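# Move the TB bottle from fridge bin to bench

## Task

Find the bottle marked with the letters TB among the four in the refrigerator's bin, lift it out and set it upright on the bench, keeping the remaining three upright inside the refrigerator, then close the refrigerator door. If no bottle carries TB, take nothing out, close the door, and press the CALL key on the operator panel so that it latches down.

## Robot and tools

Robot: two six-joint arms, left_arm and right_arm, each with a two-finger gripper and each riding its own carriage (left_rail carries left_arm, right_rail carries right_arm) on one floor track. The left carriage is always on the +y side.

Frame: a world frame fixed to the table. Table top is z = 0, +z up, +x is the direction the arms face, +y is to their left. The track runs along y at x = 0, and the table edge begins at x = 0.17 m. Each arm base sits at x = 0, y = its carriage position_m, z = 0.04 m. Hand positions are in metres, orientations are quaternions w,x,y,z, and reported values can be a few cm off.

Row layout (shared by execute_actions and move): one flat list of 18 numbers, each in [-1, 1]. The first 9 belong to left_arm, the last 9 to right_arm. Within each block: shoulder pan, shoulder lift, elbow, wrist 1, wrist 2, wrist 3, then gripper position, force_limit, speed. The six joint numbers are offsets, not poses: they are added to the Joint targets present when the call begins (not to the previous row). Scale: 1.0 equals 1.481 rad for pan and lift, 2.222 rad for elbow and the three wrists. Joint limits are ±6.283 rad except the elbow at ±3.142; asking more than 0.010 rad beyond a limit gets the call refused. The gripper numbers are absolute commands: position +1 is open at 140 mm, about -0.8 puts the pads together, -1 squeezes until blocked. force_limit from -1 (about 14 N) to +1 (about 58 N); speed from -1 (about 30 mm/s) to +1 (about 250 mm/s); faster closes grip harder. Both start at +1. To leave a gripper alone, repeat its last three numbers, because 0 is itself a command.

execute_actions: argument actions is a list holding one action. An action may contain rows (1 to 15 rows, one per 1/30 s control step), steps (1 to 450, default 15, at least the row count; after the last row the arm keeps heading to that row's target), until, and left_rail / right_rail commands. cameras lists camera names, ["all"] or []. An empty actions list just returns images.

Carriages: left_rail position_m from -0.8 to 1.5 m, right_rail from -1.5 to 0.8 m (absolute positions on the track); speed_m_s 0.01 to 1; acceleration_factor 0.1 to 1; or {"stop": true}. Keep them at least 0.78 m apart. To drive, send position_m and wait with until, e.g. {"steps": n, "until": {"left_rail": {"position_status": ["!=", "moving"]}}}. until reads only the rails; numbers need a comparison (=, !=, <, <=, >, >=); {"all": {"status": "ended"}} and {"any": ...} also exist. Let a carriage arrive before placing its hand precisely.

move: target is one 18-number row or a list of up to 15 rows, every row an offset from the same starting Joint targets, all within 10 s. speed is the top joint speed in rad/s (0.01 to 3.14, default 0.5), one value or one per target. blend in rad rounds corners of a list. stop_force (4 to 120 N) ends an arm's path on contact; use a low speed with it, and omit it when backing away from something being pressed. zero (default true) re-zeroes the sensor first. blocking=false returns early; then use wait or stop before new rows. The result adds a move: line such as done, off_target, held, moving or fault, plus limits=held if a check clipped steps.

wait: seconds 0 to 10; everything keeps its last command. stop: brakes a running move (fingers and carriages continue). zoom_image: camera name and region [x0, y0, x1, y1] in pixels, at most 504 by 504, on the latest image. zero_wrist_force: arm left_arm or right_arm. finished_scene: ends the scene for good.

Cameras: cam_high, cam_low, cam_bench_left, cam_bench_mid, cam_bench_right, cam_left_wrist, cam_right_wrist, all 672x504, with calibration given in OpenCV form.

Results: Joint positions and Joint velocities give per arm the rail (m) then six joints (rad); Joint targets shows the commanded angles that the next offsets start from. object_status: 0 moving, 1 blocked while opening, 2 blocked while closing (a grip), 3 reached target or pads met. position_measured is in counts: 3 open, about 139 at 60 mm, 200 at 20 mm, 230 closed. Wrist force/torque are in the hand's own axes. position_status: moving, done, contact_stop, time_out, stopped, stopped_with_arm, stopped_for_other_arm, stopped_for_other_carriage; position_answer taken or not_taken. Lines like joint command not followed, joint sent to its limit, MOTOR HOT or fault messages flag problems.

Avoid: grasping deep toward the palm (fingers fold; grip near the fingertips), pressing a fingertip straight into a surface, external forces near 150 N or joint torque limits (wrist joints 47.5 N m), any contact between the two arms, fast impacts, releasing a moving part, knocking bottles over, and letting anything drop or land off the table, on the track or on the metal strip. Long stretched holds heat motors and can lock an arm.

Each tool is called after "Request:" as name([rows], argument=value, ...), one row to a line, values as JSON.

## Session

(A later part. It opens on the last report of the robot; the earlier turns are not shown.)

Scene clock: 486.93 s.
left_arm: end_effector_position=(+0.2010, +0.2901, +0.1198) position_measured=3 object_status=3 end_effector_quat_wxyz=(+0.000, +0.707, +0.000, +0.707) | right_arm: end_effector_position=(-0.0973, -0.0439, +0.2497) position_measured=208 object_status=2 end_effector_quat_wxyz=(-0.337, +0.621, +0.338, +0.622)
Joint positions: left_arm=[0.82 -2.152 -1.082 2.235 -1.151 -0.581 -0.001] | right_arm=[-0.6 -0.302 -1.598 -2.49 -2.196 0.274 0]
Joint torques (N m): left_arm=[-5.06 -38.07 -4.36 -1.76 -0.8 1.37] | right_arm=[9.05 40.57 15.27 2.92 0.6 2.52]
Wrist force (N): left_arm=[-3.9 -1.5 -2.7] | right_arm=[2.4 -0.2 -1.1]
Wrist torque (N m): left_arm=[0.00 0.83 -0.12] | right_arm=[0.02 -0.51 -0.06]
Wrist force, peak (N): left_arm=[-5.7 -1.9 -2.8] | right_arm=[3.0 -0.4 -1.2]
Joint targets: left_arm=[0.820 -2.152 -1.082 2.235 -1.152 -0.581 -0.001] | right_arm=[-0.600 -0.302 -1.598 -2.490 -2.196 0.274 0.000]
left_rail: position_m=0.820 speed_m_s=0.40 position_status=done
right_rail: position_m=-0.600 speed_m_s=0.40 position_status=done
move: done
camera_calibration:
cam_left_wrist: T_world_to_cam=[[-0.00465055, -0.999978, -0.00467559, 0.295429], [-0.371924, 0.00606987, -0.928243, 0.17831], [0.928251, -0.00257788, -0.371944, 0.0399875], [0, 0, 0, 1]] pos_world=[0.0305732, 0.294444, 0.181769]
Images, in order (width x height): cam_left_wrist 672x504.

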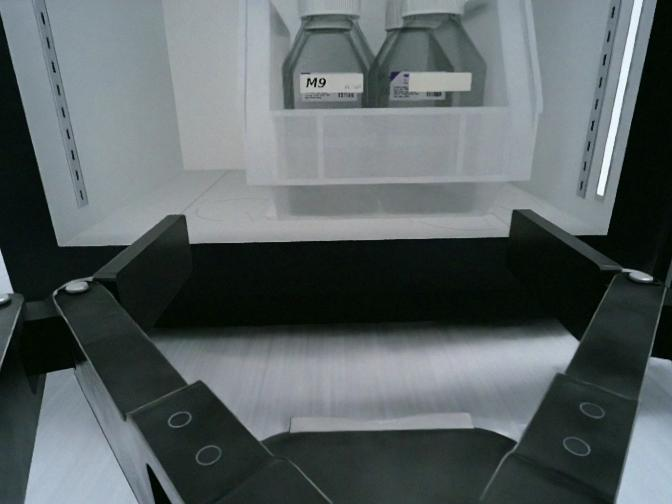

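Request:
move(target=[0.0512,-0.3294,0.0482,0.0138,0.0219,0.1373,1,-1,-0.5,0,0,0,0,0,0,-1,-1,-1], speed=0.3)

Request:
execute_actions([
  {"left_rail":{"position_m":0.70},"rows":[[0,0,0,0,0,0,-0.05,-1,-0.5,0,0,0,0,0,0,-1,-1,-1]],"steps":90},
], cameras=["cam_left_wrist"])

Request:
zoom_image(camera="cam_left_wrist", region=[150, 0, 550, 300])

Scene clock: 638.10 s.
left_arm: end_effector_position=(+0.2695, +0.3412, +0.2629) position_measured=3 object_status=3 end_effector_quat_wxyz=(+0.000, +0.766, +0.000, +0.643) | right_arm: end_effector_position=(-0.0973, -0.0439, +0.2497) position_measured=208 object_status=2 end_effector_quat_wxyz=(-0.337, +0.621, +0.338, +0.622)
Joint positions: left_arm=[0.82 -2.076 -1.57 2.342 -1.121 -0.533 0.304] | right_arm=[-0.6 -0.302 -1.598 -2.49 -2.196 0.274 0]
Joint torques (N m): left_arm=[16.31 -47.01 -21.62 3.57 2.48 1.68] | right_arm=[11.56 39.82 14.47 2.77 0.7 2.37]
Wrist force (N): left_arm=[-3.9 -1.0 -2.3] | right_arm=[2.4 -0.5 -1.2]
Wrist torque (N m): left_arm=[-0.06 0.83 -0.02] | right_arm=[-0.04 -0.50 -0.06]
Wrist force, peak (N): left_arm=[-5.3 -1.4 -3.5] | right_arm=[2.9 -0.1 -2.0]
Joint targets: left_arm=[0.820 -2.076 -1.570 2.342 -1.121 -0.532 0.305] | right_arm=[-0.600 -0.302 -1.598 -2.490 -2.196 0.274 0.000]
left_rail: position_m=0.820 speed_m_s=0.40 position_status=done
right_rail: position_m=-0.600 speed_m_s=0.40 position_status=done
move: done

Scene clock: 641.30 s.
left_arm: end_effector_position=(+0.2695, +0.2212, +0.2630) position_measured=135 object_status=3 end_effector_quat_wxyz=(+0.000, +0.766, +0.000, +0.643) | right_arm: end_effector_position=(-0.0973, -0.0439, +0.2497) position_measured=208 object_status=2 end_effector_quat_wxyz=(-0.337, +0.621, +0.338, +0.622)
Joint positions: left_arm=[0.7 -2.076 -1.57 2.342 -1.121 -0.532 0.305] | right_arm=[-0.6 -0.302 -1.598 -2.49 -2.196 0.274 0]
Joint torques (N m): left_arm=[6.43 -41.8 -51.02 -3.23 -0.87 2.27] | right_arm=[11.48 41.53 14.32 2.81 0.31 2.33]
Wrist force (N): left_arm=[-4.1 -1.0 -2.2] | right_arm=[2.6 -0.3 -1.3]
Wrist torque (N m): left_arm=[-0.06 0.82 -0.02] | right_arm=[0.00 -0.55 -0.06]
Wrist force, peak (N): left_arm=[-4.4 -2.4 -2.6] | right_arm=[3.2 -0.1 -1.3]
Joint targets: left_arm=[0.700 -2.076 -1.570 2.342 -1.121 -0.532 0.305] | right_arm=[-0.600 -0.302 -1.598 -2.490 -2.196 0.274 0.000]
left_rail: position_m=0.700 speed_m_s=0.40 position_status=done
right_rail: position_m=-0.600 speed_m_s=0.40 position_status=done
camera_calibration:
cam_left_wrist: T_world_to_cam=[[-0.00496484, -0.999979, -0.00404962, 0.22743], [-0.527945, 0.00606046, -0.849257, 0.358375], [0.849264, -0.00207844, -0.527965, 0.0916442], [0, 0, 0, 1]] pos_world=[0.112502, 0.225444, 0.353659]
Images, in order (width x height): cam_left_wrist 672x504.

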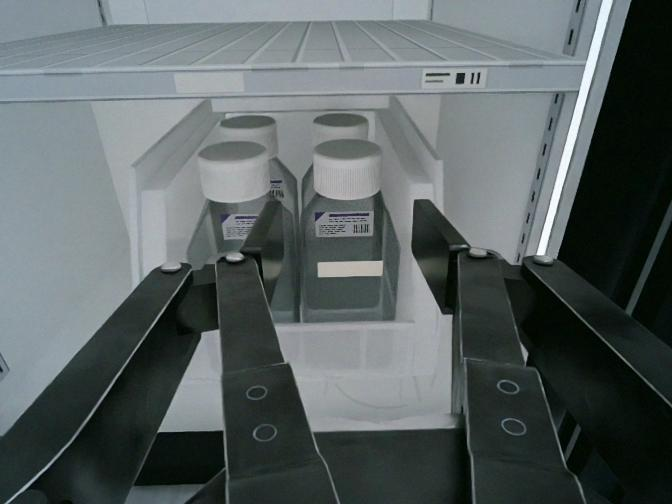

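Scaled by 1.260 from the camera's 672x504 image, which has a finer 960x720 frame.

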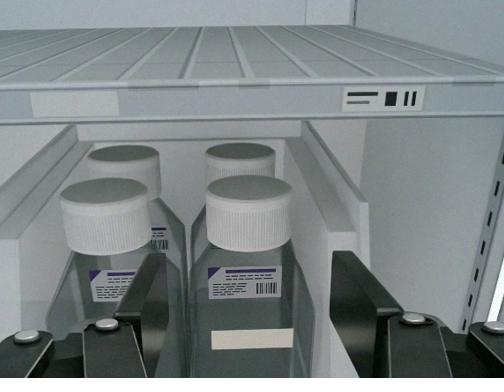

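Request:
execute_actions([
  {"left_rail":{"position_m":0.697},"steps":60,"until":{"left_rail":{"position_status":["!=","moving"]}}},
])

Request:
move(target=[0.0093,-0.0619,-0.0027,-0.0314,-0.0089,0.0655,-0.05,-1,-0.5,0,0,0,0,0,0,-1,-1,-1], speed=0.3, cameras=["cam_left_wrist"])

Scene clock: 674.87 s.
left_arm: end_effector_position=(+0.2695, +0.2182, +0.2630) position_measured=135 object_status=3 end_effector_quat_wxyz=(+0.000, +0.766, +0.000, +0.643) | right_arm: end_effector_position=(-0.0973, -0.0439, +0.2497) position_measured=208 object_status=2 end_effector_quat_wxyz=(-0.337, +0.621, +0.338, +0.622)
Joint positions: left_arm=[0.697 -2.076 -1.57 2.342 -1.121 -0.532 0.305] | right_arm=[-0.6 -0.302 -1.598 -2.49 -2.196 0.274 0]
Joint torques (N m): left_arm=[-7.86 -24.47 -48.04 -2.95 -0.56 1.8] | right_arm=[12.84 44.01 14.52 3.09 0.96 2.69]
Wrist force (N): left_arm=[-4.5 -1.1 -2.0] | right_arm=[2.8 -0.3 -1.1]
Wrist torque (N m): left_arm=[-0.05 0.91 -0.02] | right_arm=[-0.02 -0.58 -0.06]
Wrist force, peak (N): left_arm=[-4.6 0.0 -2.7] | right_arm=[3.0 -0.2 -1.8]
Joint targets: left_arm=[0.697 -2.076 -1.570 2.342 -1.121 -0.532 0.305] | right_arm=[-0.600 -0.302 -1.598 -2.490 -2.196 0.274 0.000]
Tool commands: left_gripper/position=-0.05 left_gripper/force_limit=-1.0 left_gripper/speed=-0.5 right_gripper/position=-1.0 right_gripper/force_limit=-1.0 right_gripper/speed=-1.0
left_rail: position_m=0.697 speed_m_s=0.40 position_status=done
right_rail: position_m=-0.600 speed_m_s=0.40 position_status=done

Scene clock: 675.90 s.
left_arm: end_effector_position=(+0.2701, +0.2182, +0.2816) position_measured=135 object_status=3 end_effector_quat_wxyz=(+0.000, +0.793, +0.000, +0.609) | right_arm: end_effector_position=(-0.0973, -0.0439, +0.2497) position_measured=208 object_status=2 end_effector_quat_wxyz=(-0.337, +0.621, +0.338, +0.622)
Joint positions: left_arm=[0.697 -2.062 -1.662 2.336 -1.191 -0.552 0.45] | right_arm=[-0.6 -0.302 -1.598 -2.49 -2.196 0.274 0]
Joint torques (N m): left_arm=[19.33 -44.72 -55.7 -4.62 -1.08 2.33] | right_arm=[10.82 39.95 14.44 3.07 0.82 2.51]
Wrist force (N): left_arm=[-3.4 -1.4 -1.9] | right_arm=[2.8 0.1 -1.4]
Wrist torque (N m): left_arm=[-0.13 0.67 -0.03] | right_arm=[0.08 -0.58 -0.05]
Wrist force, peak (N): left_arm=[-4.9 -0.9 -2.0] | right_arm=[3.0 0.0 -1.2]
Joint targets: left_arm=[0.697 -2.062 -1.662 2.336 -1.191 -0.552 0.450] | right_arm=[-0.600 -0.302 -1.598 -2.490 -2.196 0.274 0.000]
left_rail: position_m=0.697 speed_m_s=0.40 position_status=done
right_rail: position_m=-0.600 speed_m_s=0.40 position_status=done
move: done
camera_calibration:
cam_left_wrist: T_world_to_cam=[[-0.00509411, -0.999984, -0.00263744, 0.224176], [-0.60009, 0.00516674, -0.799916, 0.380297], [0.799917, -0.00249217, -0.600106, 0.134678], [0, 0, 0, 1]] pos_world=[0.121623, 0.222543, 0.385618]
Images, in order (width x height): cam_left_wrist 672x504.

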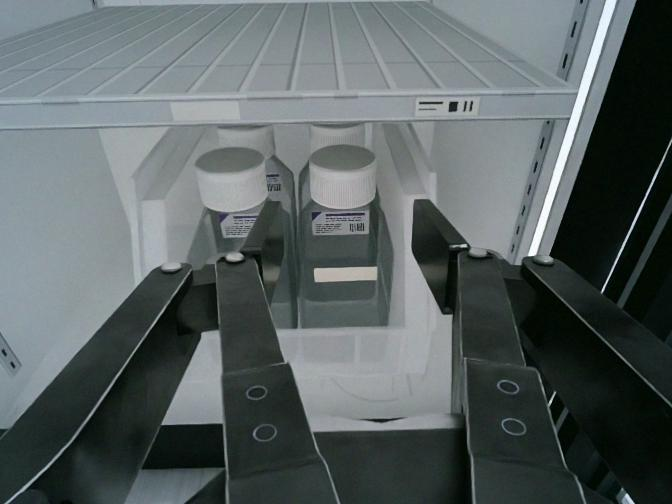

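Request:
move([
  [0.0793,0.005,0.0212,-0.0769,0.0443,0.0596,-0.05,-1,-0.5,0,0,0,0,0,0,-1,-1,-1],
  [0.1625,0.0242,0.0432,-0.1975,0.086,0.1529,-0.05,-1,-0.5,0,0,0,0,0,0,-1,-1,-1],
], speed=0.12, blend=[0.02,0], stop_force=12, cameras=["cam_left_wrist","cam_high"])

Request:
zoom_image(camera="cam_left_wrist", region=[150, 50, 550, 350])

Scene clock: 687.20 s.
left_arm: end_effector_position=(+0.3860, +0.2182, +0.2503) position_measured=135 object_status=3 end_effector_quat_wxyz=(+0.000, +0.793, +0.000, +0.609) | right_arm: end_effector_position=(-0.0973, -0.0439, +0.2497) position_measured=208 object_status=2 end_effector_quat_wxyz=(-0.337, +0.621, +0.338, +0.622)
Joint positions: left_arm=[0.697 -1.821 -1.626 2.432 -1.63 -0.361 0.79] | right_arm=[-0.6 -0.302 -1.598 -2.49 -2.196 0.274 0]
Joint torques (N m): left_arm=[18.46 -10.1 -23.06 -6.61 3.68 2.15] | right_arm=[11.59 41.67 15.05 3 0.23 2.48]
Wrist force (N): left_arm=[-3.5 -0.6 -2.2] | right_arm=[2.5 -0.3 -1.5]
Wrist torque (N m): left_arm=[0.17 0.57 -0.12] | right_arm=[0.00 -0.53 -0.06]
Wrist force, peak (N): left_arm=[-4.1 -1.5 -2.8] | right_arm=[2.9 0.1 -1.9]
Joint targets: left_arm=[0.697 -1.821 -1.626 2.432 -1.630 -0.361 0.790] | right_arm=[-0.600 -0.302 -1.598 -2.490 -2.196 0.274 0.000]
left_rail: position_m=0.697 speed_m_s=0.40 position_status=done
right_rail: position_m=-0.600 speed_m_s=0.40 position_status=done
move: done
camera_calibration:
cam_left_wrist: T_world_to_cam=[[-0.00497765, -0.999985, -0.002474, 0.224498], [-0.600315, 0.00496681, -0.799748, 0.424929], [0.799748, -0.00249569, -0.600331, 0.0233651], [0, 0, 0, 1]] pos_world=[0.237523, 0.222443, 0.354419]
Images, in order (width x height): cam_high 672x504, cam_left_wrist 672x504.

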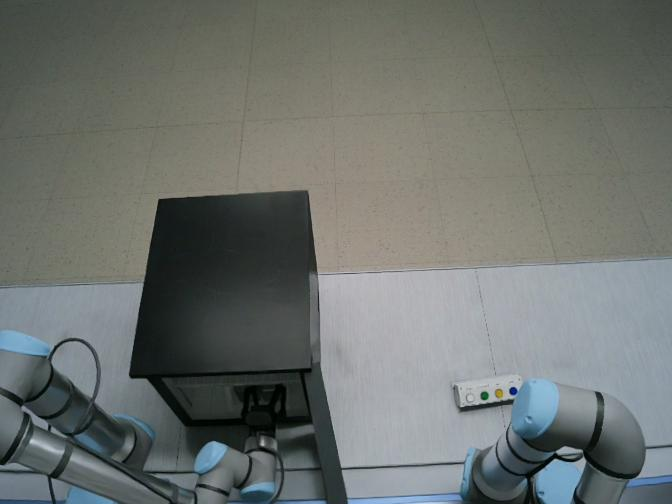

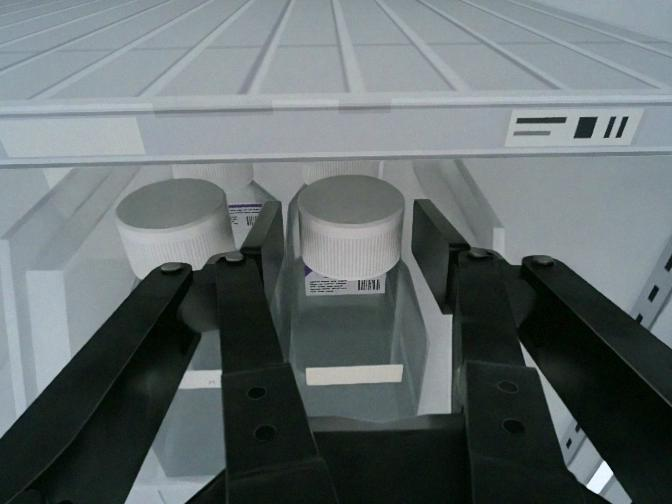

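Scaled by 1.260 from the camera's 672x504 image, which has a finer 960x720 frame.

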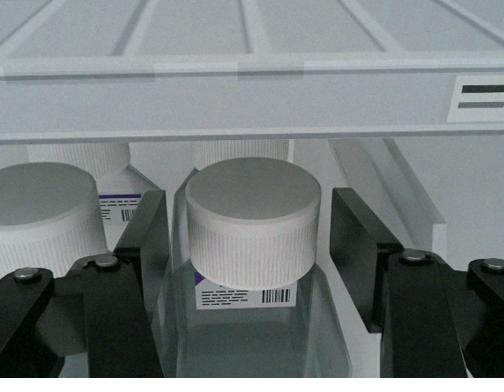

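Request:
execute_actions([
  {"left_rail":{"position_m":0.6945,"speed_m_s":0.05},"steps":60,"until":{"left_rail":{"position_status":["!=","moving"]}}},
])

Request:
execute_actions([
  {"rows":[[0,0,0,0,0,0,-1,1,-1,0,0,0,0,0,0,-1,-1,-1]],"steps":75},
], cameras=["cam_left_wrist"])

Scene clock: 698.63 s.
left_arm: end_effector_position=(+0.3860, +0.2157, +0.2503) position_measured=135 object_status=3 end_effector_quat_wxyz=(+0.000, +0.793, +0.000, +0.609) | right_arm: end_effector_position=(-0.0973, -0.0439, +0.2497) position_measured=208 object_status=2 end_effector_quat_wxyz=(-0.337, +0.621, +0.338, +0.622)
Joint positions: left_arm=[0.695 -1.821 -1.626 2.432 -1.63 -0.361 0.79] | right_arm=[-0.6 -0.302 -1.598 -2.49 -2.196 0.274 0]
Joint torques (N m): left_arm=[12.55 -13.24 -30.65 -5.8 3.4 2.16] | right_arm=[10.02 40.16 15.24 3.05 0.76 2.16]
Wrist force (N): left_arm=[-3.3 -0.9 -2.3] | right_arm=[2.8 0.2 -1.3]
Wrist torque (N m): left_arm=[0.09 0.53 -0.11] | right_arm=[0.09 -0.56 -0.06]
Wrist force, peak (N): left_arm=[-4.1 -1.4 -2.3] | right_arm=[3.3 0.0 -1.4]
Joint targets: left_arm=[0.695 -1.821 -1.626 2.432 -1.630 -0.361 0.790] | right_arm=[-0.600 -0.302 -1.598 -2.490 -2.196 0.274 0.000]
Tool commands: left_gripper/position=-0.05 left_gripper/force_limit=-1.0 left_gripper/speed=-0.5 right_gripper/position=-1.0 right_gripper/force_limit=-1.0 right_gripper/speed=-1.0
left_rail: position_m=0.695 position_m_goal=0.694 speed_m_s=0.05 position_status=done
right_rail: position_m=-0.600 speed_m_s=0.40 position_status=done

Scene clock: 701.33 s.
left_arm: end_effector_position=(+0.3860, +0.2157, +0.2503) position_measured=162 object_status=2 end_effector_quat_wxyz=(+0.000, +0.793, +0.000, +0.609) | right_arm: end_effector_position=(-0.0973, -0.0439, +0.2497) position_measured=208 object_status=2 end_effector_quat_wxyz=(-0.337, +0.621, +0.338, +0.622)
Joint positions: left_arm=[0.694 -1.821 -1.626 2.432 -1.63 -0.361 0.79] | right_arm=[-0.6 -0.302 -1.598 -2.49 -2.196 0.274 0]
Joint torques (N m): left_arm=[-4.74 -32.52 -51.63 -2.15 2.59 2.13] | right_arm=[11.64 40.81 15.01 3.09 1.06 1.82]
Wrist force (N): left_arm=[-0.1 -3.5 -4.5] | right_arm=[1.9 -0.3 -1.4]
Wrist torque (N m): left_arm=[0.20 0.56 0.05] | right_arm=[-0.03 -0.49 -0.07]
Wrist force, peak (N): left_arm=[-0.4 -3.7 -5.0] | right_arm=[2.7 0.0 -1.8]
Joint targets: left_arm=[0.695 -1.821 -1.626 2.432 -1.630 -0.361 0.790] | right_arm=[-0.600 -0.302 -1.598 -2.490 -2.196 0.274 0.000]
left_rail: position_m=0.694 speed_m_s=0.05 position_status=done
right_rail: position_m=-0.600 speed_m_s=0.40 position_status=done
camera_calibration:
cam_left_wrist: T_world_to_cam=[[-0.00497765, -0.999985, -0.002474, 0.221999], [-0.600315, 0.00496681, -0.799748, 0.425002], [0.799748, -0.00249569, -0.600331, 0.0232789], [0, 0, 0, 1]] pos_world=[0.237623, 0.219943, 0.354419]
Images, in order (width x height): cam_left_wrist 672x504.

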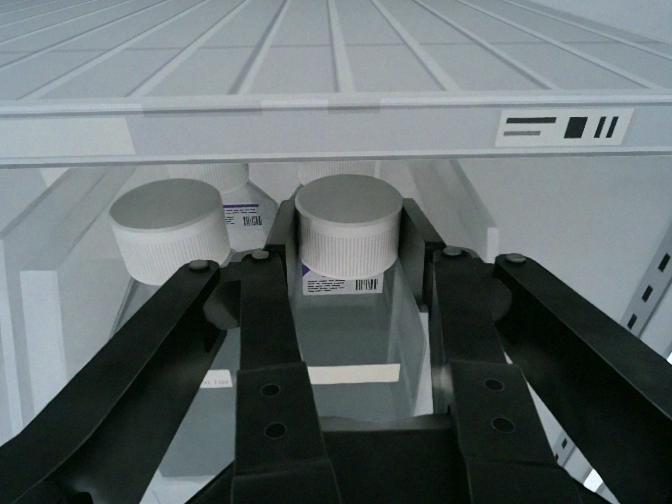

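Request:
move(target=[-0.0073,-0.0176,-0.0071,0.028,-0.0033,-0.0099,-1,1,-1,0,0,0,0,0,0,-1,-1,-1], speed=0.1, cameras=["cam_left_wrist"])

Scene clock: 735.97 s.
left_arm: end_effector_position=(+0.3810, +0.2157, +0.2643) position_measured=162 object_status=2 end_effector_quat_wxyz=(+0.000, +0.793, +0.000, +0.609) | right_arm: end_effector_position=(-0.0973, -0.0439, +0.2497) position_measured=208 object_status=2 end_effector_quat_wxyz=(-0.337, +0.621, +0.338, +0.622)
Joint positions: left_arm=[0.694 -1.832 -1.652 2.416 -1.568 -0.368 0.768] | right_arm=[-0.6 -0.302 -1.598 -2.49 -2.196 0.274 0]
Joint torques (N m): left_arm=[-9.33 -47.93 -56.97 0.88 0.85 -1.94] | right_arm=[15.82 38.69 15.44 2.94 0.32 2.47]
Wrist force (N): left_arm=[-6.8 -1.2 -1.0] | right_arm=[2.4 -0.2 -1.6]
Wrist torque (N m): left_arm=[0.00 0.40 0.09] | right_arm=[0.01 -0.53 -0.06]
Wrist force, peak (N): left_arm=[-7.5 -1.3 -1.5] | right_arm=[3.0 0.0 -1.3]
Joint targets: left_arm=[0.695 -1.832 -1.652 2.416 -1.567 -0.369 0.768] | right_arm=[-0.600 -0.302 -1.598 -2.490 -2.196 0.274 0.000]
left_rail: position_m=0.694 speed_m_s=0.05 position_status=done
right_rail: position_m=-0.600 speed_m_s=0.40 position_status=done
move: done
camera_calibration:
cam_left_wrist: T_world_to_cam=[[-0.00500076, -0.999985, -0.00233569, 0.222063], [-0.600316, 0.00487008, -0.799748, 0.433218], [0.799747, -0.0025972, -0.600331, 0.0357055], [0, 0, 0, 1]] pos_world=[0.232623, 0.220042, 0.368419]
Images, in order (width x height): cam_left_wrist 672x504.

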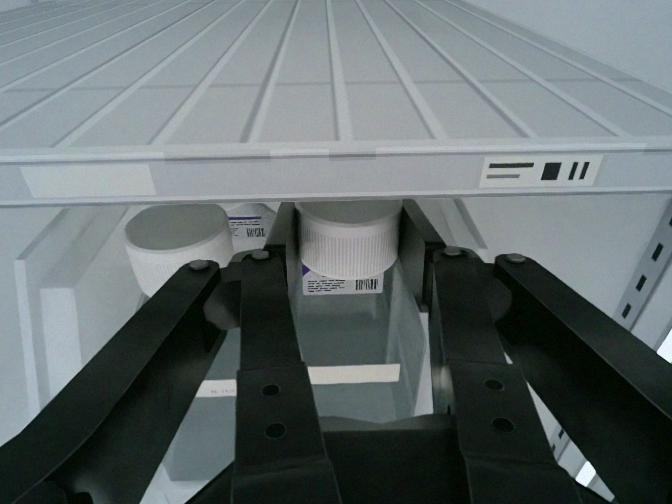

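Request:
move([
  [-0.0618,0.1071,-0.0368,0.2591,0.0049,-0.2823,-1,1,-1,0,0,0,0,0,0,-1,-1,-1],
  [-0.0994,0.229,-0.0625,0.4061,-0.0261,-0.4692,-1,1,-1,0,0,0,0,0,0,-1,-1,-1],
], speed=0.2, blend=[0.03,0], stop_force=20, cameras=["cam_left_wrist","cam_high"])

Scene clock: 751.23 s.
left_arm: end_effector_position=(+0.3203, +0.2157, +0.2705) position_measured=162 object_status=2 end_effector_quat_wxyz=(+0.000, +0.663, +0.001, +0.749) | right_arm: end_effector_position=(-0.0973, -0.0439, +0.2497) position_measured=208 object_status=2 end_effector_quat_wxyz=(-0.337, +0.621, +0.338, +0.622)
Joint positions: left_arm=[0.694 -1.98 -1.313 2.277 -0.665 -0.426 -0.275] | right_arm=[-0.6 -0.302 -1.598 -2.49 -2.196 0.274 0]
Joint torques (N m): left_arm=[-10.67 -25.84 -41.08 6.7 -3.19 -1.74] | right_arm=[13.81 40.19 16.79 2.64 0.4 2.23]
Wrist force (N): left_arm=[-7.5 -1.1 -4.2] | right_arm=[2.2 -0.2 -1.4]
Wrist torque (N m): left_arm=[0.16 0.43 0.09] | right_arm=[0.01 -0.48 -0.06]
Wrist force, peak (N): left_arm=[-8.3 -0.7 -4.1] | right_arm=[3.0 0.0 -1.6]
Joint targets: left_arm=[0.695 -1.980 -1.313 2.277 -0.665 -0.426 -0.275] | right_arm=[-0.600 -0.302 -1.598 -2.490 -2.196 0.274 0.000]
left_rail: position_m=0.694 speed_m_s=0.05 position_status=done
right_rail: position_m=-0.600 speed_m_s=0.40 position_status=done
move: done
camera_calibration:
cam_left_wrist: T_world_to_cam=[[-0.00339437, -0.999985, -0.00423396, 0.221744], [-0.256421, 0.0049628, -0.966552, 0.33655], [0.966559, -0.00219516, -0.256434, -0.0585092], [0, 0, 0, 1]] pos_world=[0.143604, 0.219943, 0.311229]
Images, in order (width x height): cam_high 672x504, cam_left_wrist 672x504.

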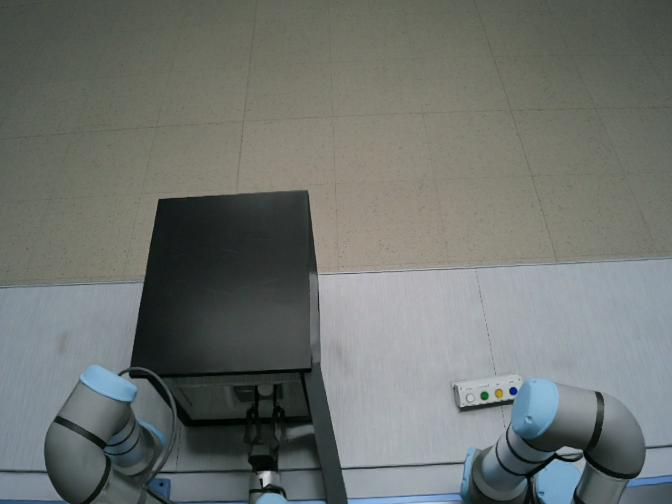

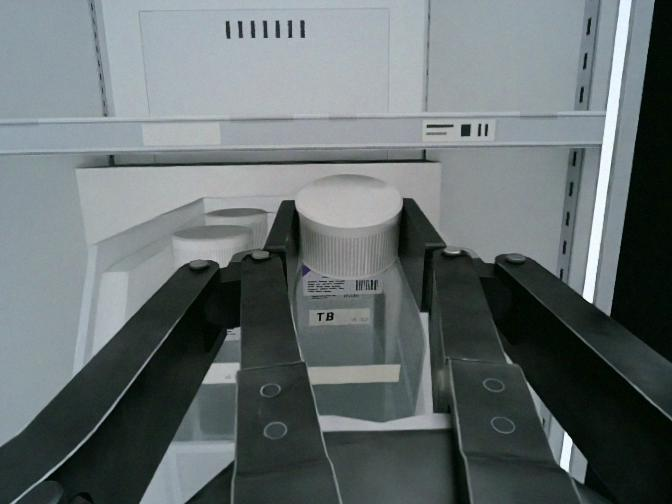

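Request:
zoom_image(camera="cam_left_wrist", region=[280, 270, 440, 390])

Request:
move([
  [-0.0182,0.0971,-0.015,0.0699,-0.0353,-0.1048,-1,1,-1,0,0,0,0,0,0,-1,-1,-1],
  [-0.0263,0.1494,-0.0237,0.1038,-0.0606,-0.155,-1,1,-1,0,0,0,0,0,0,-1,-1,-1],
], speed=0.15, blend=[0.02,0], stop_force=20, cameras=["cam_left_wrist"])

Scaled by 3.150 from the camera's 672x504 image, which has a finer 960x720 frame.

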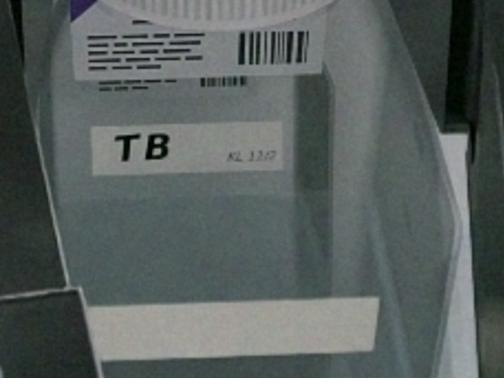

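Scene clock: 761.70 s.
left_arm: end_effector_position=(+0.2832, +0.2158, +0.2715) position_measured=162 object_status=2 end_effector_quat_wxyz=(+0.000, +0.573, +0.000, +0.819) | right_arm: end_effector_position=(-0.0973, -0.0439, +0.2497) position_measured=208 object_status=2 end_effector_quat_wxyz=(-0.337, +0.621, +0.338, +0.622)
Joint positions: left_arm=[0.694 -2.019 -1.091 2.225 -0.434 -0.561 -0.619] | right_arm=[-0.6 -0.302 -1.598 -2.49 -2.196 0.274 0]
Joint torques (N m): left_arm=[-9.36 -36.52 -31.67 8.23 -4.7 -1.78] | right_arm=[13.27 39.62 16.59 2.58 0.3 2.47]
Wrist force (N): left_arm=[-7.5 -1.3 -4.9] | right_arm=[2.7 -0.2 -1.2]
Wrist torque (N m): left_arm=[0.17 0.40 0.12] | right_arm=[0.02 -0.59 -0.05]
Wrist force, peak (N): left_arm=[-7.8 -1.6 -5.6] | right_arm=[2.9 0.1 -1.9]
Joint targets: left_arm=[0.695 -2.019 -1.091 2.225 -0.434 -0.561 -0.619] | right_arm=[-0.600 -0.302 -1.598 -2.490 -2.196 0.274 0.000]
left_rail: position_m=0.694 speed_m_s=0.05 position_status=done
right_rail: position_m=-0.600 speed_m_s=0.40 position_status=done
move: done
camera_calibration:
cam_left_wrist: T_world_to_cam=[[-0.00245465, -0.999985, -0.00488806, 0.221616], [-0.0323018, 0.00496481, -0.999466, 0.273442], [0.999475, -0.00229545, -0.0323135, -0.0925242], [0, 0, 0, 1]] pos_world=[0.101852, 0.220043, 0.27139]
Images, in order (width x height): cam_left_wrist 672x504.

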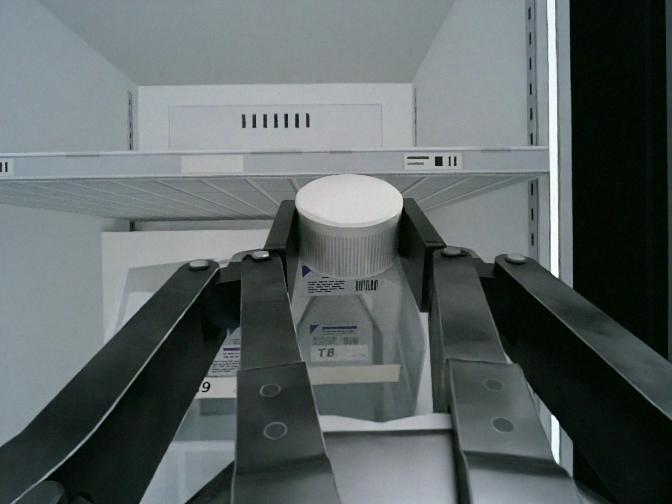

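Request:
move([
  [-0.0182,0.0117,-0.0047,0.0191,-0.023,-0.014,-1,1,-1,0,0,0,0,0,0,-1,-1,-1],
  [-0.0377,-0.0005,-0.0083,0.0398,-0.0421,-0.0158,-1,1,-1,0,0,0,0,0,0,-1,-1,-1],
  [-0.1201,-0.0242,-0.0145,0.0189,-0.0833,0.0403,-1,1,-1,0,0,0,0,0,0,-1,-1,-1],
], speed=0.12, blend=[0.01,0.01,0], stop_force=15, cameras=["cam_left_wrist"])

Scene clock: 774.10 s.
left_arm: end_effector_position=(+0.1774, +0.2157, +0.3244) position_measured=162 object_status=2 end_effector_quat_wxyz=(+0.000, +0.537, +0.000, +0.844) | right_arm: end_effector_position=(-0.0973, -0.0439, +0.2497) position_measured=208 object_status=2 end_effector_quat_wxyz=(-0.337, +0.621, +0.338, +0.622)
Joint positions: left_arm=[0.694 -2.196 -1.127 2.192 -0.392 -0.746 -0.53] | right_arm=[-0.6 -0.302 -1.598 -2.49 -2.196 0.274 0]
Joint torques (N m): left_arm=[-10.35 -73.63 -34.75 1.8 -4.52 2.32] | right_arm=[12.57 40.76 15.94 2.67 -0.04 2.23]
Wrist force (N): left_arm=[-8.0 -1.0 -6.3] | right_arm=[2.7 -0.2 -1.5]
Wrist torque (N m): left_arm=[0.17 0.50 -0.06] | right_arm=[-0.01 -0.57 -0.05]
Wrist force, peak (N): left_arm=[-7.4 -1.3 -7.3] | right_arm=[2.8 0.0 -2.0]
Joint targets: left_arm=[0.695 -2.196 -1.127 2.192 -0.392 -0.746 -0.530] | right_arm=[-0.600 -0.302 -1.598 -2.490 -2.196 0.274 0.000]
left_rail: position_m=0.694 speed_m_s=0.05 position_status=done
right_rail: position_m=-0.600 speed_m_s=0.40 position_status=done
move: done
camera_calibration:
cam_left_wrist: T_world_to_cam=[[-0.0020829, -0.999982, -0.00558846, 0.221657], [0.0550298, 0.00546538, -0.99847, 0.307087], [0.998483, -0.00238724, 0.0550175, -0.0133066], [0, 0, 0, 1]] pos_world=[-0.00315089, 0.219943, 0.308588]
Images, in order (width x height): cam_left_wrist 672x504.

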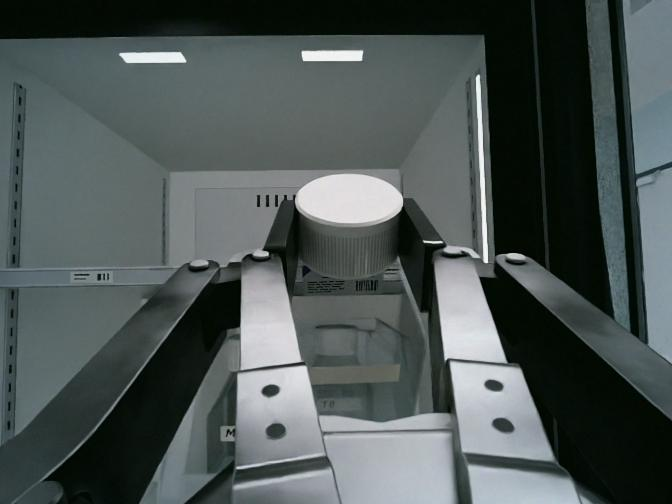

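Request:
move(target=[-0.0251,-0.3752,0.0104,-0.2477,0.018,0.3822,-1,1,-1,0,0,0,0,0,0,-1,-1,-1], speed=0.3)

Request:
execute_actions([
  {"left_rail":{"position_m":0.8918,"speed_m_s":0.2,"acceleration_factor":0.2},"steps":200,"until":{"left_rail":{"position_status":["!=","moving"]}}},
], cameras=["cam_left_wrist","cam_high"])

Scene clock: 835.37 s.
left_arm: end_effector_position=(+0.1761, +0.2159, +0.3413) position_measured=162 object_status=2 end_effector_quat_wxyz=(+0.000, +0.793, +0.000, +0.609) | right_arm: end_effector_position=(-0.0973, -0.0439, +0.2497) position_measured=208 object_status=2 end_effector_quat_wxyz=(-0.337, +0.621, +0.338, +0.622)
Joint positions: left_arm=[0.694 -2.234 -1.683 2.216 -0.943 -0.706 0.319] | right_arm=[-0.6 -0.302 -1.598 -2.49 -2.196 0.274 0]
Joint torques (N m): left_arm=[-9.68 -47.16 -30.2 -3.13 2.92 2.3] | right_arm=[13.54 39.53 17.17 2.58 0.08 2.15]
Wrist force (N): left_arm=[-7.9 -0.1 -0.9] | right_arm=[2.6 0.0 -1.3]
Wrist torque (N m): left_arm=[0.05 0.67 -0.07] | right_arm=[0.04 -0.55 -0.06]
Wrist force, peak (N): left_arm=[-8.5 -1.1 -6.4] | right_arm=[3.0 -0.5 -1.5]
Joint targets: left_arm=[0.695 -2.234 -1.683 2.216 -0.943 -0.706 0.320] | right_arm=[-0.600 -0.302 -1.598 -2.490 -2.196 0.274 0.000]
left_rail: position_m=0.694 speed_m_s=0.05 position_status=done
right_rail: position_m=-0.600 speed_m_s=0.40 position_status=done
move: done

Scene clock: 837.17 s.
left_arm: end_effector_position=(+0.1761, +0.4132, +0.3413) position_measured=162 object_status=2 end_effector_quat_wxyz=(+0.000, +0.793, +0.000, +0.609) | right_arm: end_effector_position=(-0.0973, -0.0439, +0.2497) position_measured=208 object_status=2 end_effector_quat_wxyz=(-0.337, +0.621, +0.338, +0.622)
Joint positions: left_arm=[0.892 -2.234 -1.683 2.216 -0.943 -0.706 0.32] | right_arm=[-0.6 -0.302 -1.598 -2.49 -2.196 0.274 0]
Joint torques (N m): left_arm=[-4.46 -39.65 -35.02 -2.22 -0.39 2.13] | right_arm=[14.45 37.14 16.98 2.29 -0.46 2.18]
Wrist force (N): left_arm=[-7.9 -0.7 -0.8] | right_arm=[2.6 0.0 -1.7]
Wrist torque (N m): left_arm=[-0.08 0.68 -0.07] | right_arm=[0.03 -0.54 -0.06]
Wrist force, peak (N): left_arm=[-8.5 -1.2 -0.7] | right_arm=[2.8 0.0 -2.0]
Joint targets: left_arm=[0.892 -2.234 -1.683 2.216 -0.943 -0.706 0.320] | right_arm=[-0.600 -0.302 -1.598 -2.490 -2.196 0.274 0.000]
Tool commands: left_gripper/position=-1.0 left_gripper/force_limit=+1.0 left_gripper/speed=-1.0 right_gripper/position=-1.0 right_gripper/force_limit=-1.0 right_gripper/speed=-1.0
left_rail: position_m=0.892 speed_m_s=0.20 position_status=done
right_rail: position_m=-0.600 speed_m_s=0.40 position_status=done
camera_calibration:
cam_left_wrist: T_world_to_cam=[[-0.00469056, -0.999985, -0.00293259, 0.418871], [-0.600092, 0.00516066, -0.799915, 0.370578], [0.799918, -0.00199222, -0.600107, 0.246052], [0, 0, 0, 1]] pos_world=[0.027524, 0.417443, 0.445317]
Images, in order (width x height): cam_high 672x504, cam_left_wrist 672x504.

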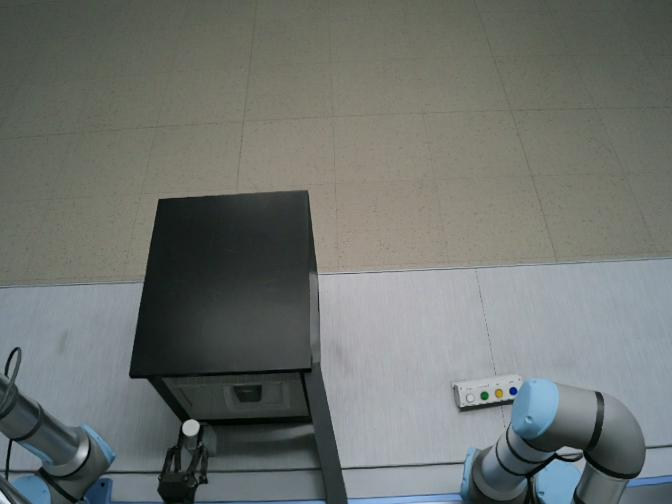

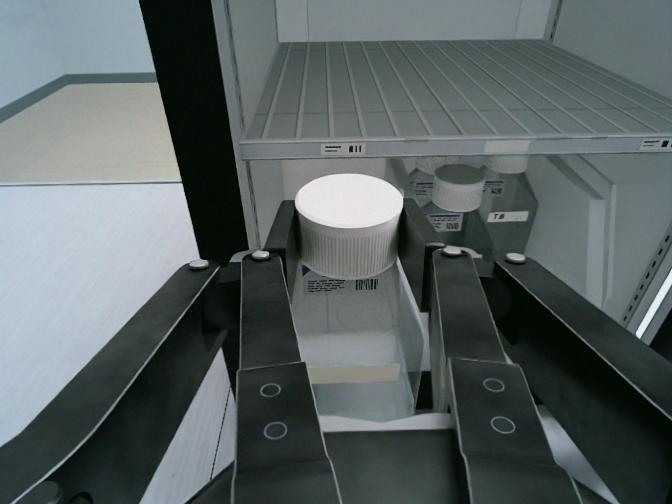

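Request:
move([
  [0.1158,0.0145,0.0543,-0.1116,0.0693,0.0587,-1,1,-1,0,0,0,0,0,0,-1,-1,-1],
  [0.2492,0.023,0.0873,-0.2537,0.1416,0.1743,-1,1,-1,0,0,0,0,0,0,-1,-1,-1],
], speed=0.15, blend=[0.03,0], stop_force=12, cameras=["cam_left_wrist","cam_high"])

Scene clock: 846.43 s.
left_arm: end_effector_position=(+0.3661, +0.4133, +0.2613) position_measured=162 object_status=2 end_effector_quat_wxyz=(+0.000, +0.793, +0.000, +0.609) | right_arm: end_effector_position=(-0.0973, -0.0439, +0.2497) position_measured=208 object_status=2 end_effector_quat_wxyz=(-0.337, +0.621, +0.338, +0.622)
Joint positions: left_arm=[0.892 -1.864 -1.649 2.41 -1.507 -0.392 0.707] | right_arm=[-0.6 -0.302 -1.598 -2.49 -2.196 0.274 0]
Joint torques (N m): left_arm=[16.75 -8.5 -26.39 -5.87 4.29 2.31] | right_arm=[13.16 35.69 15.7 2.22 -0.11 2.3]
Wrist force (N): left_arm=[-7.3 -1.3 -1.5] | right_arm=[2.2 -0.4 -1.7]
Wrist torque (N m): left_arm=[-0.11 0.48 -0.09] | right_arm=[-0.04 -0.47 -0.06]
Wrist force, peak (N): left_arm=[-8.8 -0.5 -0.8] | right_arm=[2.9 -0.2 -1.7]
Joint targets: left_arm=[0.892 -1.864 -1.649 2.410 -1.507 -0.392 0.707] | right_arm=[-0.600 -0.302 -1.598 -2.490 -2.196 0.274 0.000]
left_rail: position_m=0.892 speed_m_s=0.20 position_status=done
right_rail: position_m=-0.600 speed_m_s=0.40 position_status=done
move: done
camera_calibration:
cam_left_wrist: T_world_to_cam=[[-0.00483056, -0.999984, -0.00295363, 0.419666], [-0.600202, 0.0052618, -0.799831, 0.420613], [0.799834, -0.00209086, -0.600218, 0.0460801], [0, 0, 0, 1]] pos_world=[0.217623, 0.417543, 0.365317]
Images, in order (width x height): cam_high 672x504, cam_left_wrist 672x504.

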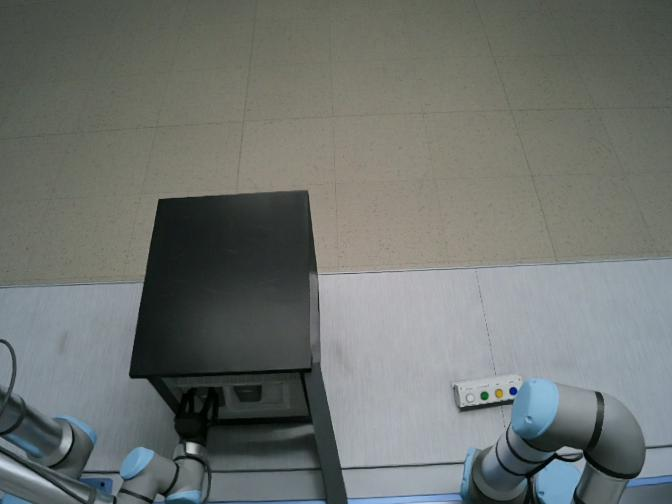

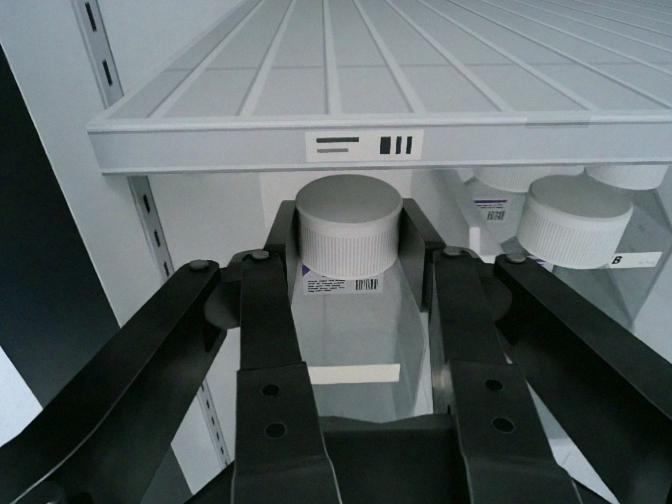

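Request:
move(target=[0,0.0263,0.0088,-0.0264,0,0,-1,1,-1,0,0,0,0,0,0,-1,-1,-1], speed=0.03, stop_force=5, cameras=["cam_left_wrist"])

Scene clock: 852.33 s.
left_arm: end_effector_position=(+0.3660, +0.4131, +0.2481) position_measured=162 object_status=2 end_effector_quat_wxyz=(+0.000, +0.793, +0.000, +0.609) | right_arm: end_effector_position=(-0.0973, -0.0439, +0.2497) position_measured=208 object_status=2 end_effector_quat_wxyz=(-0.337, +0.621, +0.338, +0.622)
Joint positions: left_arm=[0.892 -1.864 -1.626 2.421 -1.541 -0.392 0.707] | right_arm=[-0.6 -0.302 -1.598 -2.49 -2.196 0.274 0]
Joint torques (N m): left_arm=[9.94 -44.08 -53.83 0.99 1.64 1.33] | right_arm=[11.94 39.25 16.03 1.79 -0.02 2]
Wrist force (N): left_arm=[-1.7 -2.7 -4.0] | right_arm=[1.5 -0.6 -1.7]
Wrist torque (N m): left_arm=[-0.12 0.65 -0.15] | right_arm=[-0.04 -0.53 -0.08]
Wrist force, peak (N): left_arm=[16.6 -7.6 -11.3] | right_arm=[2.8 0.0 -1.9]
Joint targets: left_arm=[0.892 -1.864 -1.626 2.421 -1.541 -0.392 0.707] | right_arm=[-0.600 -0.302 -1.598 -2.490 -2.196 0.274 0.000]
left_rail: position_m=0.892 speed_m_s=0.20 position_status=done
right_rail: position_m=-0.600 speed_m_s=0.40 position_status=done
move: contact (left_arm); left_arm: the wrist 1 is farthest, 0.024 rad from its target
camera_calibration:
cam_left_wrist: T_world_to_cam=[[-0.00491092, -0.999984, -0.0028941, 0.419423], [-0.600201, 0.00526242, -0.799832, 0.409996], [0.799834, -0.00219086, -0.600218, 0.0382789], [0, 0, 0, 1]] pos_world=[0.217523, 0.417343, 0.352117]
Images, in order (width x height): cam_left_wrist 672x504.

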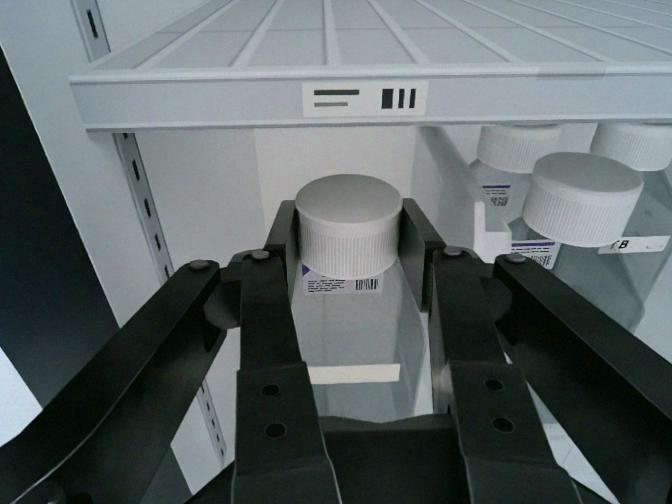

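Request:
execute_actions([
  {"rows":[[0,0,0,0,0,0,-0.145,-1,-1,0,0,0,0,0,0,-1,-1,-1]],"steps":40},
], cameras=["cam_left_wrist"])

Scene clock: 863.13 s.
left_arm: end_effector_position=(+0.3660, +0.4130, +0.2481) position_measured=147 object_status=3 end_effector_quat_wxyz=(+0.000, +0.793, +0.000, +0.609) | right_arm: end_effector_position=(-0.0973, -0.0439, +0.2497) position_measured=208 object_status=2 end_effector_quat_wxyz=(-0.337, +0.621, +0.338, +0.622)
Joint positions: left_arm=[0.892 -1.864 -1.626 2.421 -1.541 -0.392 0.707] | right_arm=[-0.6 -0.302 -1.598 -2.49 -2.196 0.274 0]
Joint torques (N m): left_arm=[-7.18 -44.65 -52.31 0.58 3.2 -0.16] | right_arm=[14.19 39.65 17.59 2.14 0.02 2.08]
Wrist force (N): left_arm=[-3.9 -2.0 -2.3] | right_arm=[1.7 -0.3 -1.6]
Wrist torque (N m): left_arm=[-0.19 0.66 -0.10] | right_arm=[0.00 -0.53 -0.07]
Wrist force, peak (N): left_arm=[-1.7 -3.3 -4.3] | right_arm=[2.0 0.1 -1.9]
Joint targets: left_arm=[0.892 -1.864 -1.626 2.421 -1.541 -0.392 0.707] | right_arm=[-0.600 -0.302 -1.598 -2.490 -2.196 0.274 0.000]
left_rail: position_m=0.892 speed_m_s=0.20 position_status=done
right_rail: position_m=-0.600 speed_m_s=0.40 position_status=done
camera_calibration:
cam_left_wrist: T_world_to_cam=[[-0.0049119, -0.999984, -0.00289545, 0.419424], [-0.600201, 0.00526409, -0.799832, 0.409995], [0.799834, -0.00219084, -0.600218, 0.0382788], [0, 0, 0, 1]] pos_world=[0.217523, 0.417343, 0.352117]
Images, in order (width x height): cam_left_wrist 672x504.

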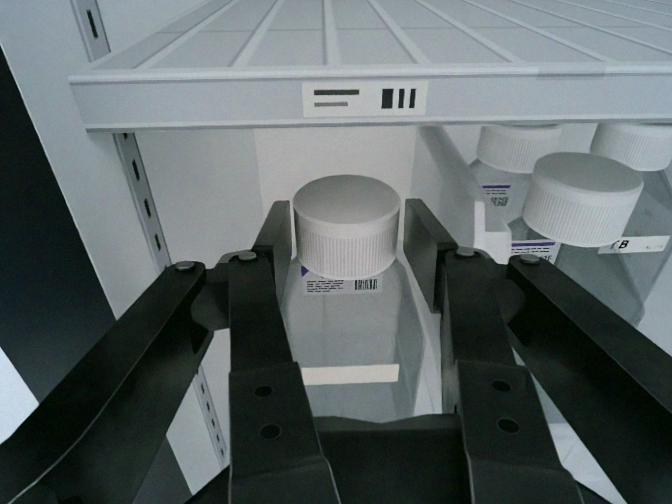

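Request:
move([
  [-0.0546,-0.0191,-0.0171,0.0807,-0.0276,-0.0559,-0.145,-1,-1,0,0,0,0,0,0,-1,-1,-1],
  [-0.1339,-0.0241,-0.0383,0.1577,-0.0719,-0.1154,-0.145,-1,-1,0,0,0,0,0,0,-1,-1,-1],
], speed=0.15, blend=[0.02,0])

Request:
execute_actions([
  {"left_rail":{"position_m":0.697,"speed_m_s":0.3,"acceleration_factor":0.3},"steps":200,"until":{"left_rail":{"position_status":["!=","moving"]}}},
], cameras=["cam_left_wrist","cam_high"])

Request:
zoom_image(camera="cam_left_wrist", region=[150, 50, 550, 350])

Scene clock: 870.20 s.
left_arm: end_effector_position=(+0.2699, +0.4125, +0.2816) position_measured=147 object_status=3 end_effector_quat_wxyz=(+0.000, +0.793, +0.000, +0.609) | right_arm: end_effector_position=(-0.0973, -0.0439, +0.2497) position_measured=208 object_status=2 end_effector_quat_wxyz=(-0.337, +0.621, +0.338, +0.622)
Joint positions: left_arm=[0.892 -2.063 -1.662 2.336 -1.191 -0.551 0.451] | right_arm=[-0.6 -0.302 -1.598 -2.49 -2.196 0.274 0]
Joint torques (N m): left_arm=[-12.91 -43.78 -55.64 2.81 -0.89 -2.21] | right_arm=[12.17 41.7 16.68 1.94 -0.11 2.07]
Wrist force (N): left_arm=[-3.2 -1.4 -1.8] | right_arm=[1.7 0.0 -1.7]
Wrist torque (N m): left_arm=[-0.14 0.63 0.12] | right_arm=[0.08 -0.55 -0.08]
Wrist force, peak (N): left_arm=[-3.9 -2.5 -2.7] | right_arm=[2.3 0.0 -1.6]
Joint targets: left_arm=[0.892 -2.063 -1.662 2.336 -1.191 -0.551 0.451] | right_arm=[-0.600 -0.302 -1.598 -2.490 -2.196 0.274 0.000]
left_rail: position_m=0.892 speed_m_s=0.20 position_status=done
right_rail: position_m=-0.600 speed_m_s=0.40 position_status=done
move: done

Scene clock: 871.67 s.
left_arm: end_effector_position=(+0.2699, +0.2177, +0.2817) position_measured=147 object_status=3 end_effector_quat_wxyz=(+0.000, +0.793, +0.000, +0.609) | right_arm: end_effector_position=(-0.0973, -0.0439, +0.2497) position_measured=208 object_status=2 end_effector_quat_wxyz=(-0.337, +0.621, +0.338, +0.622)
Joint positions: left_arm=[0.697 -2.063 -1.662 2.336 -1.191 -0.551 0.451] | right_arm=[-0.6 -0.302 -1.598 -2.49 -2.196 0.274 0]
Joint torques (N m): left_arm=[-3.43 -30.5 -44.77 2.19 1.28 -1.82] | right_arm=[12.16 37.82 16.34 1.98 -0.06 2.41]
Wrist force (N): left_arm=[-3.4 -1.4 -1.8] | right_arm=[1.7 -0.1 -1.7]
Wrist torque (N m): left_arm=[-0.13 0.66 0.11] | right_arm=[0.07 -0.54 -0.07]
Wrist force, peak (N): left_arm=[-3.3 -3.4 -1.6] | right_arm=[2.0 -0.5 -1.7]
Joint targets: left_arm=[0.697 -2.063 -1.662 2.336 -1.191 -0.551 0.451] | right_arm=[-0.600 -0.302 -1.598 -2.490 -2.196 0.274 0.000]
Tool commands: left_gripper/position=-0.145 left_gripper/force_limit=-1.0 left_gripper/speed=-1.0 right_gripper/position=-1.0 right_gripper/force_limit=-1.0 right_gripper/speed=-1.0
left_rail: position_m=0.697 speed_m_s=0.30 position_status=done
right_rail: position_m=-0.600 speed_m_s=0.40 position_status=done
camera_calibration:
cam_left_wrist: T_world_to_cam=[[-0.00663133, -0.999974, -0.00288411, 0.224155], [-0.599895, 0.00628571, -0.800054, 0.379895], [0.800051, -0.00357526, -0.599921, 0.135074], [0, 0, 0, 1]] pos_world=[0.121317, 0.222244, 0.385617]
Images, in order (width x height): cam_high 672x504, cam_left_wrist 672x504.

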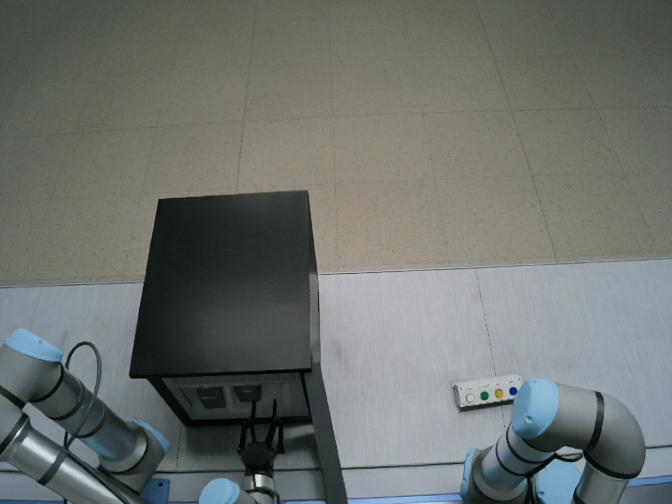

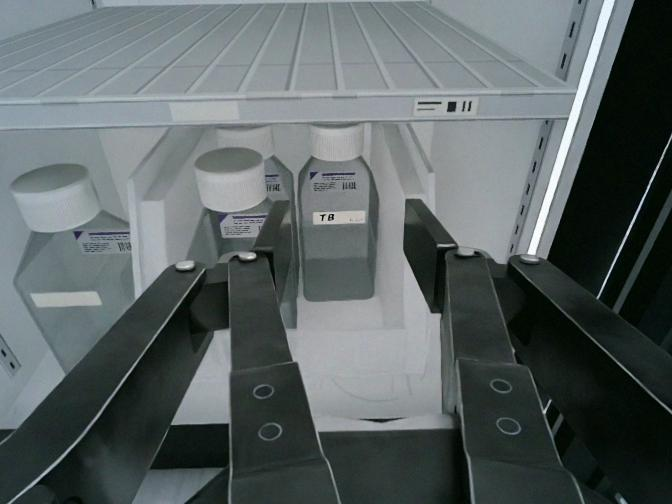

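Scaled by 1.260 from the camera's 672x504 image, which has a finer 960x720 frame.

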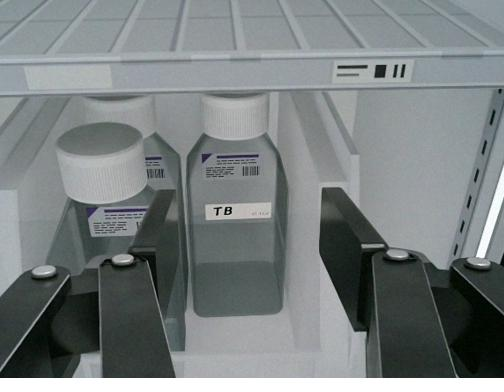

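Request:
move(target=[0.1801,0.2555,-0.0836,0.146,0.0523,-0.203,-0.145,-1,-1,0,0,0,0,0,0,-1,-1,-1], speed=0.15, stop_force=12, cameras=["cam_left_wrist","cam_high"])

Request:
zoom_image(camera="cam_left_wrist", region=[150, 50, 550, 350])

Scene clock: 904.30 s.
left_arm: end_effector_position=(+0.3716, +0.2002, +0.2575) position_measured=147 object_status=3 end_effector_quat_wxyz=(-0.069, +0.710, +0.071, +0.698) | right_arm: end_effector_position=(-0.0973, -0.0439, +0.2497) position_measured=208 object_status=2 end_effector_quat_wxyz=(-0.337, +0.621, +0.338, +0.622)
Joint positions: left_arm=[0.697 -1.817 -1.313 2.165 -0.892 -0.444 0.036] | right_arm=[-0.6 -0.302 -1.598 -2.49 -2.196 0.274 0]
Joint torques (N m): left_arm=[-10.2 -61.52 -13.07 -3.76 -2.56 2.81] | right_arm=[13.96 38.67 16.09 2.09 -0.44 2.59]
Wrist force (N): left_arm=[10.5 1.9 -0.5] | right_arm=[1.9 -0.1 -1.4]
Wrist torque (N m): left_arm=[0.05 1.14 -0.53] | right_arm=[-0.03 -0.47 -0.06]
Wrist force, peak (N): left_arm=[40.1 -5.2 -15.0] | right_arm=[2.5 0.0 -1.6]
Joint targets: left_arm=[0.697 -1.817 -1.313 2.165 -0.892 -0.444 0.036] | right_arm=[-0.600 -0.302 -1.598 -2.490 -2.196 0.274 0.000]
left_rail: position_m=0.697 speed_m_s=0.30 position_status=done
right_rail: position_m=-0.600 speed_m_s=0.40 position_status=done
move: contact (left_arm); left_arm: the wrist 3 is farthest, 0.036 rad from its target
camera_calibration:
cam_left_wrist: T_world_to_cam=[[0.191633, -0.981462, -0.00300074, 0.129877], [-0.381997, -0.071769, -0.921372, 0.387641], [0.904077, 0.177712, -0.388669, -0.0902273], [0, 0, 0, 1]] pos_world=[0.204762, 0.171324, 0.322483]
Images, in order (width x height): cam_high 672x504, cam_left_wrist 672x504.

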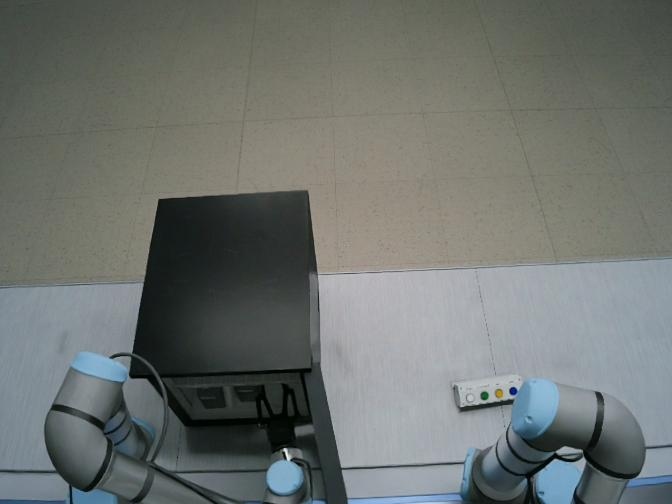

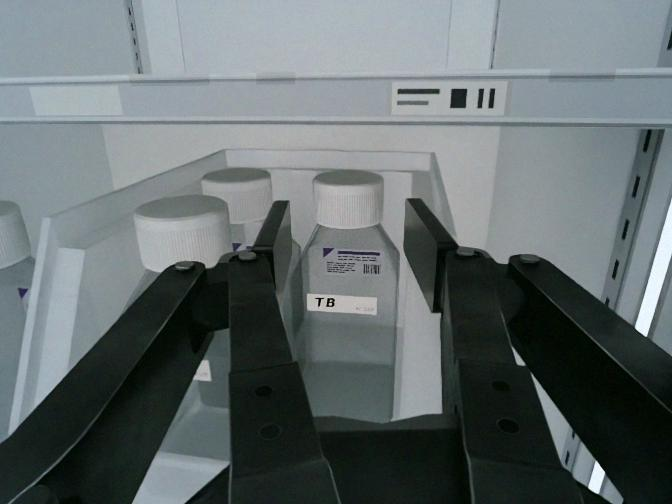

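Scaled by 1.260 from the camera's 672x504 image, which has a finer 960x720 frame.

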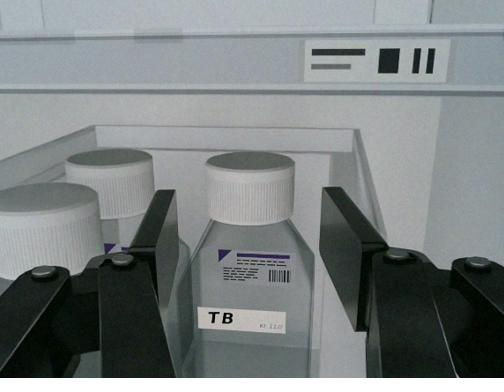

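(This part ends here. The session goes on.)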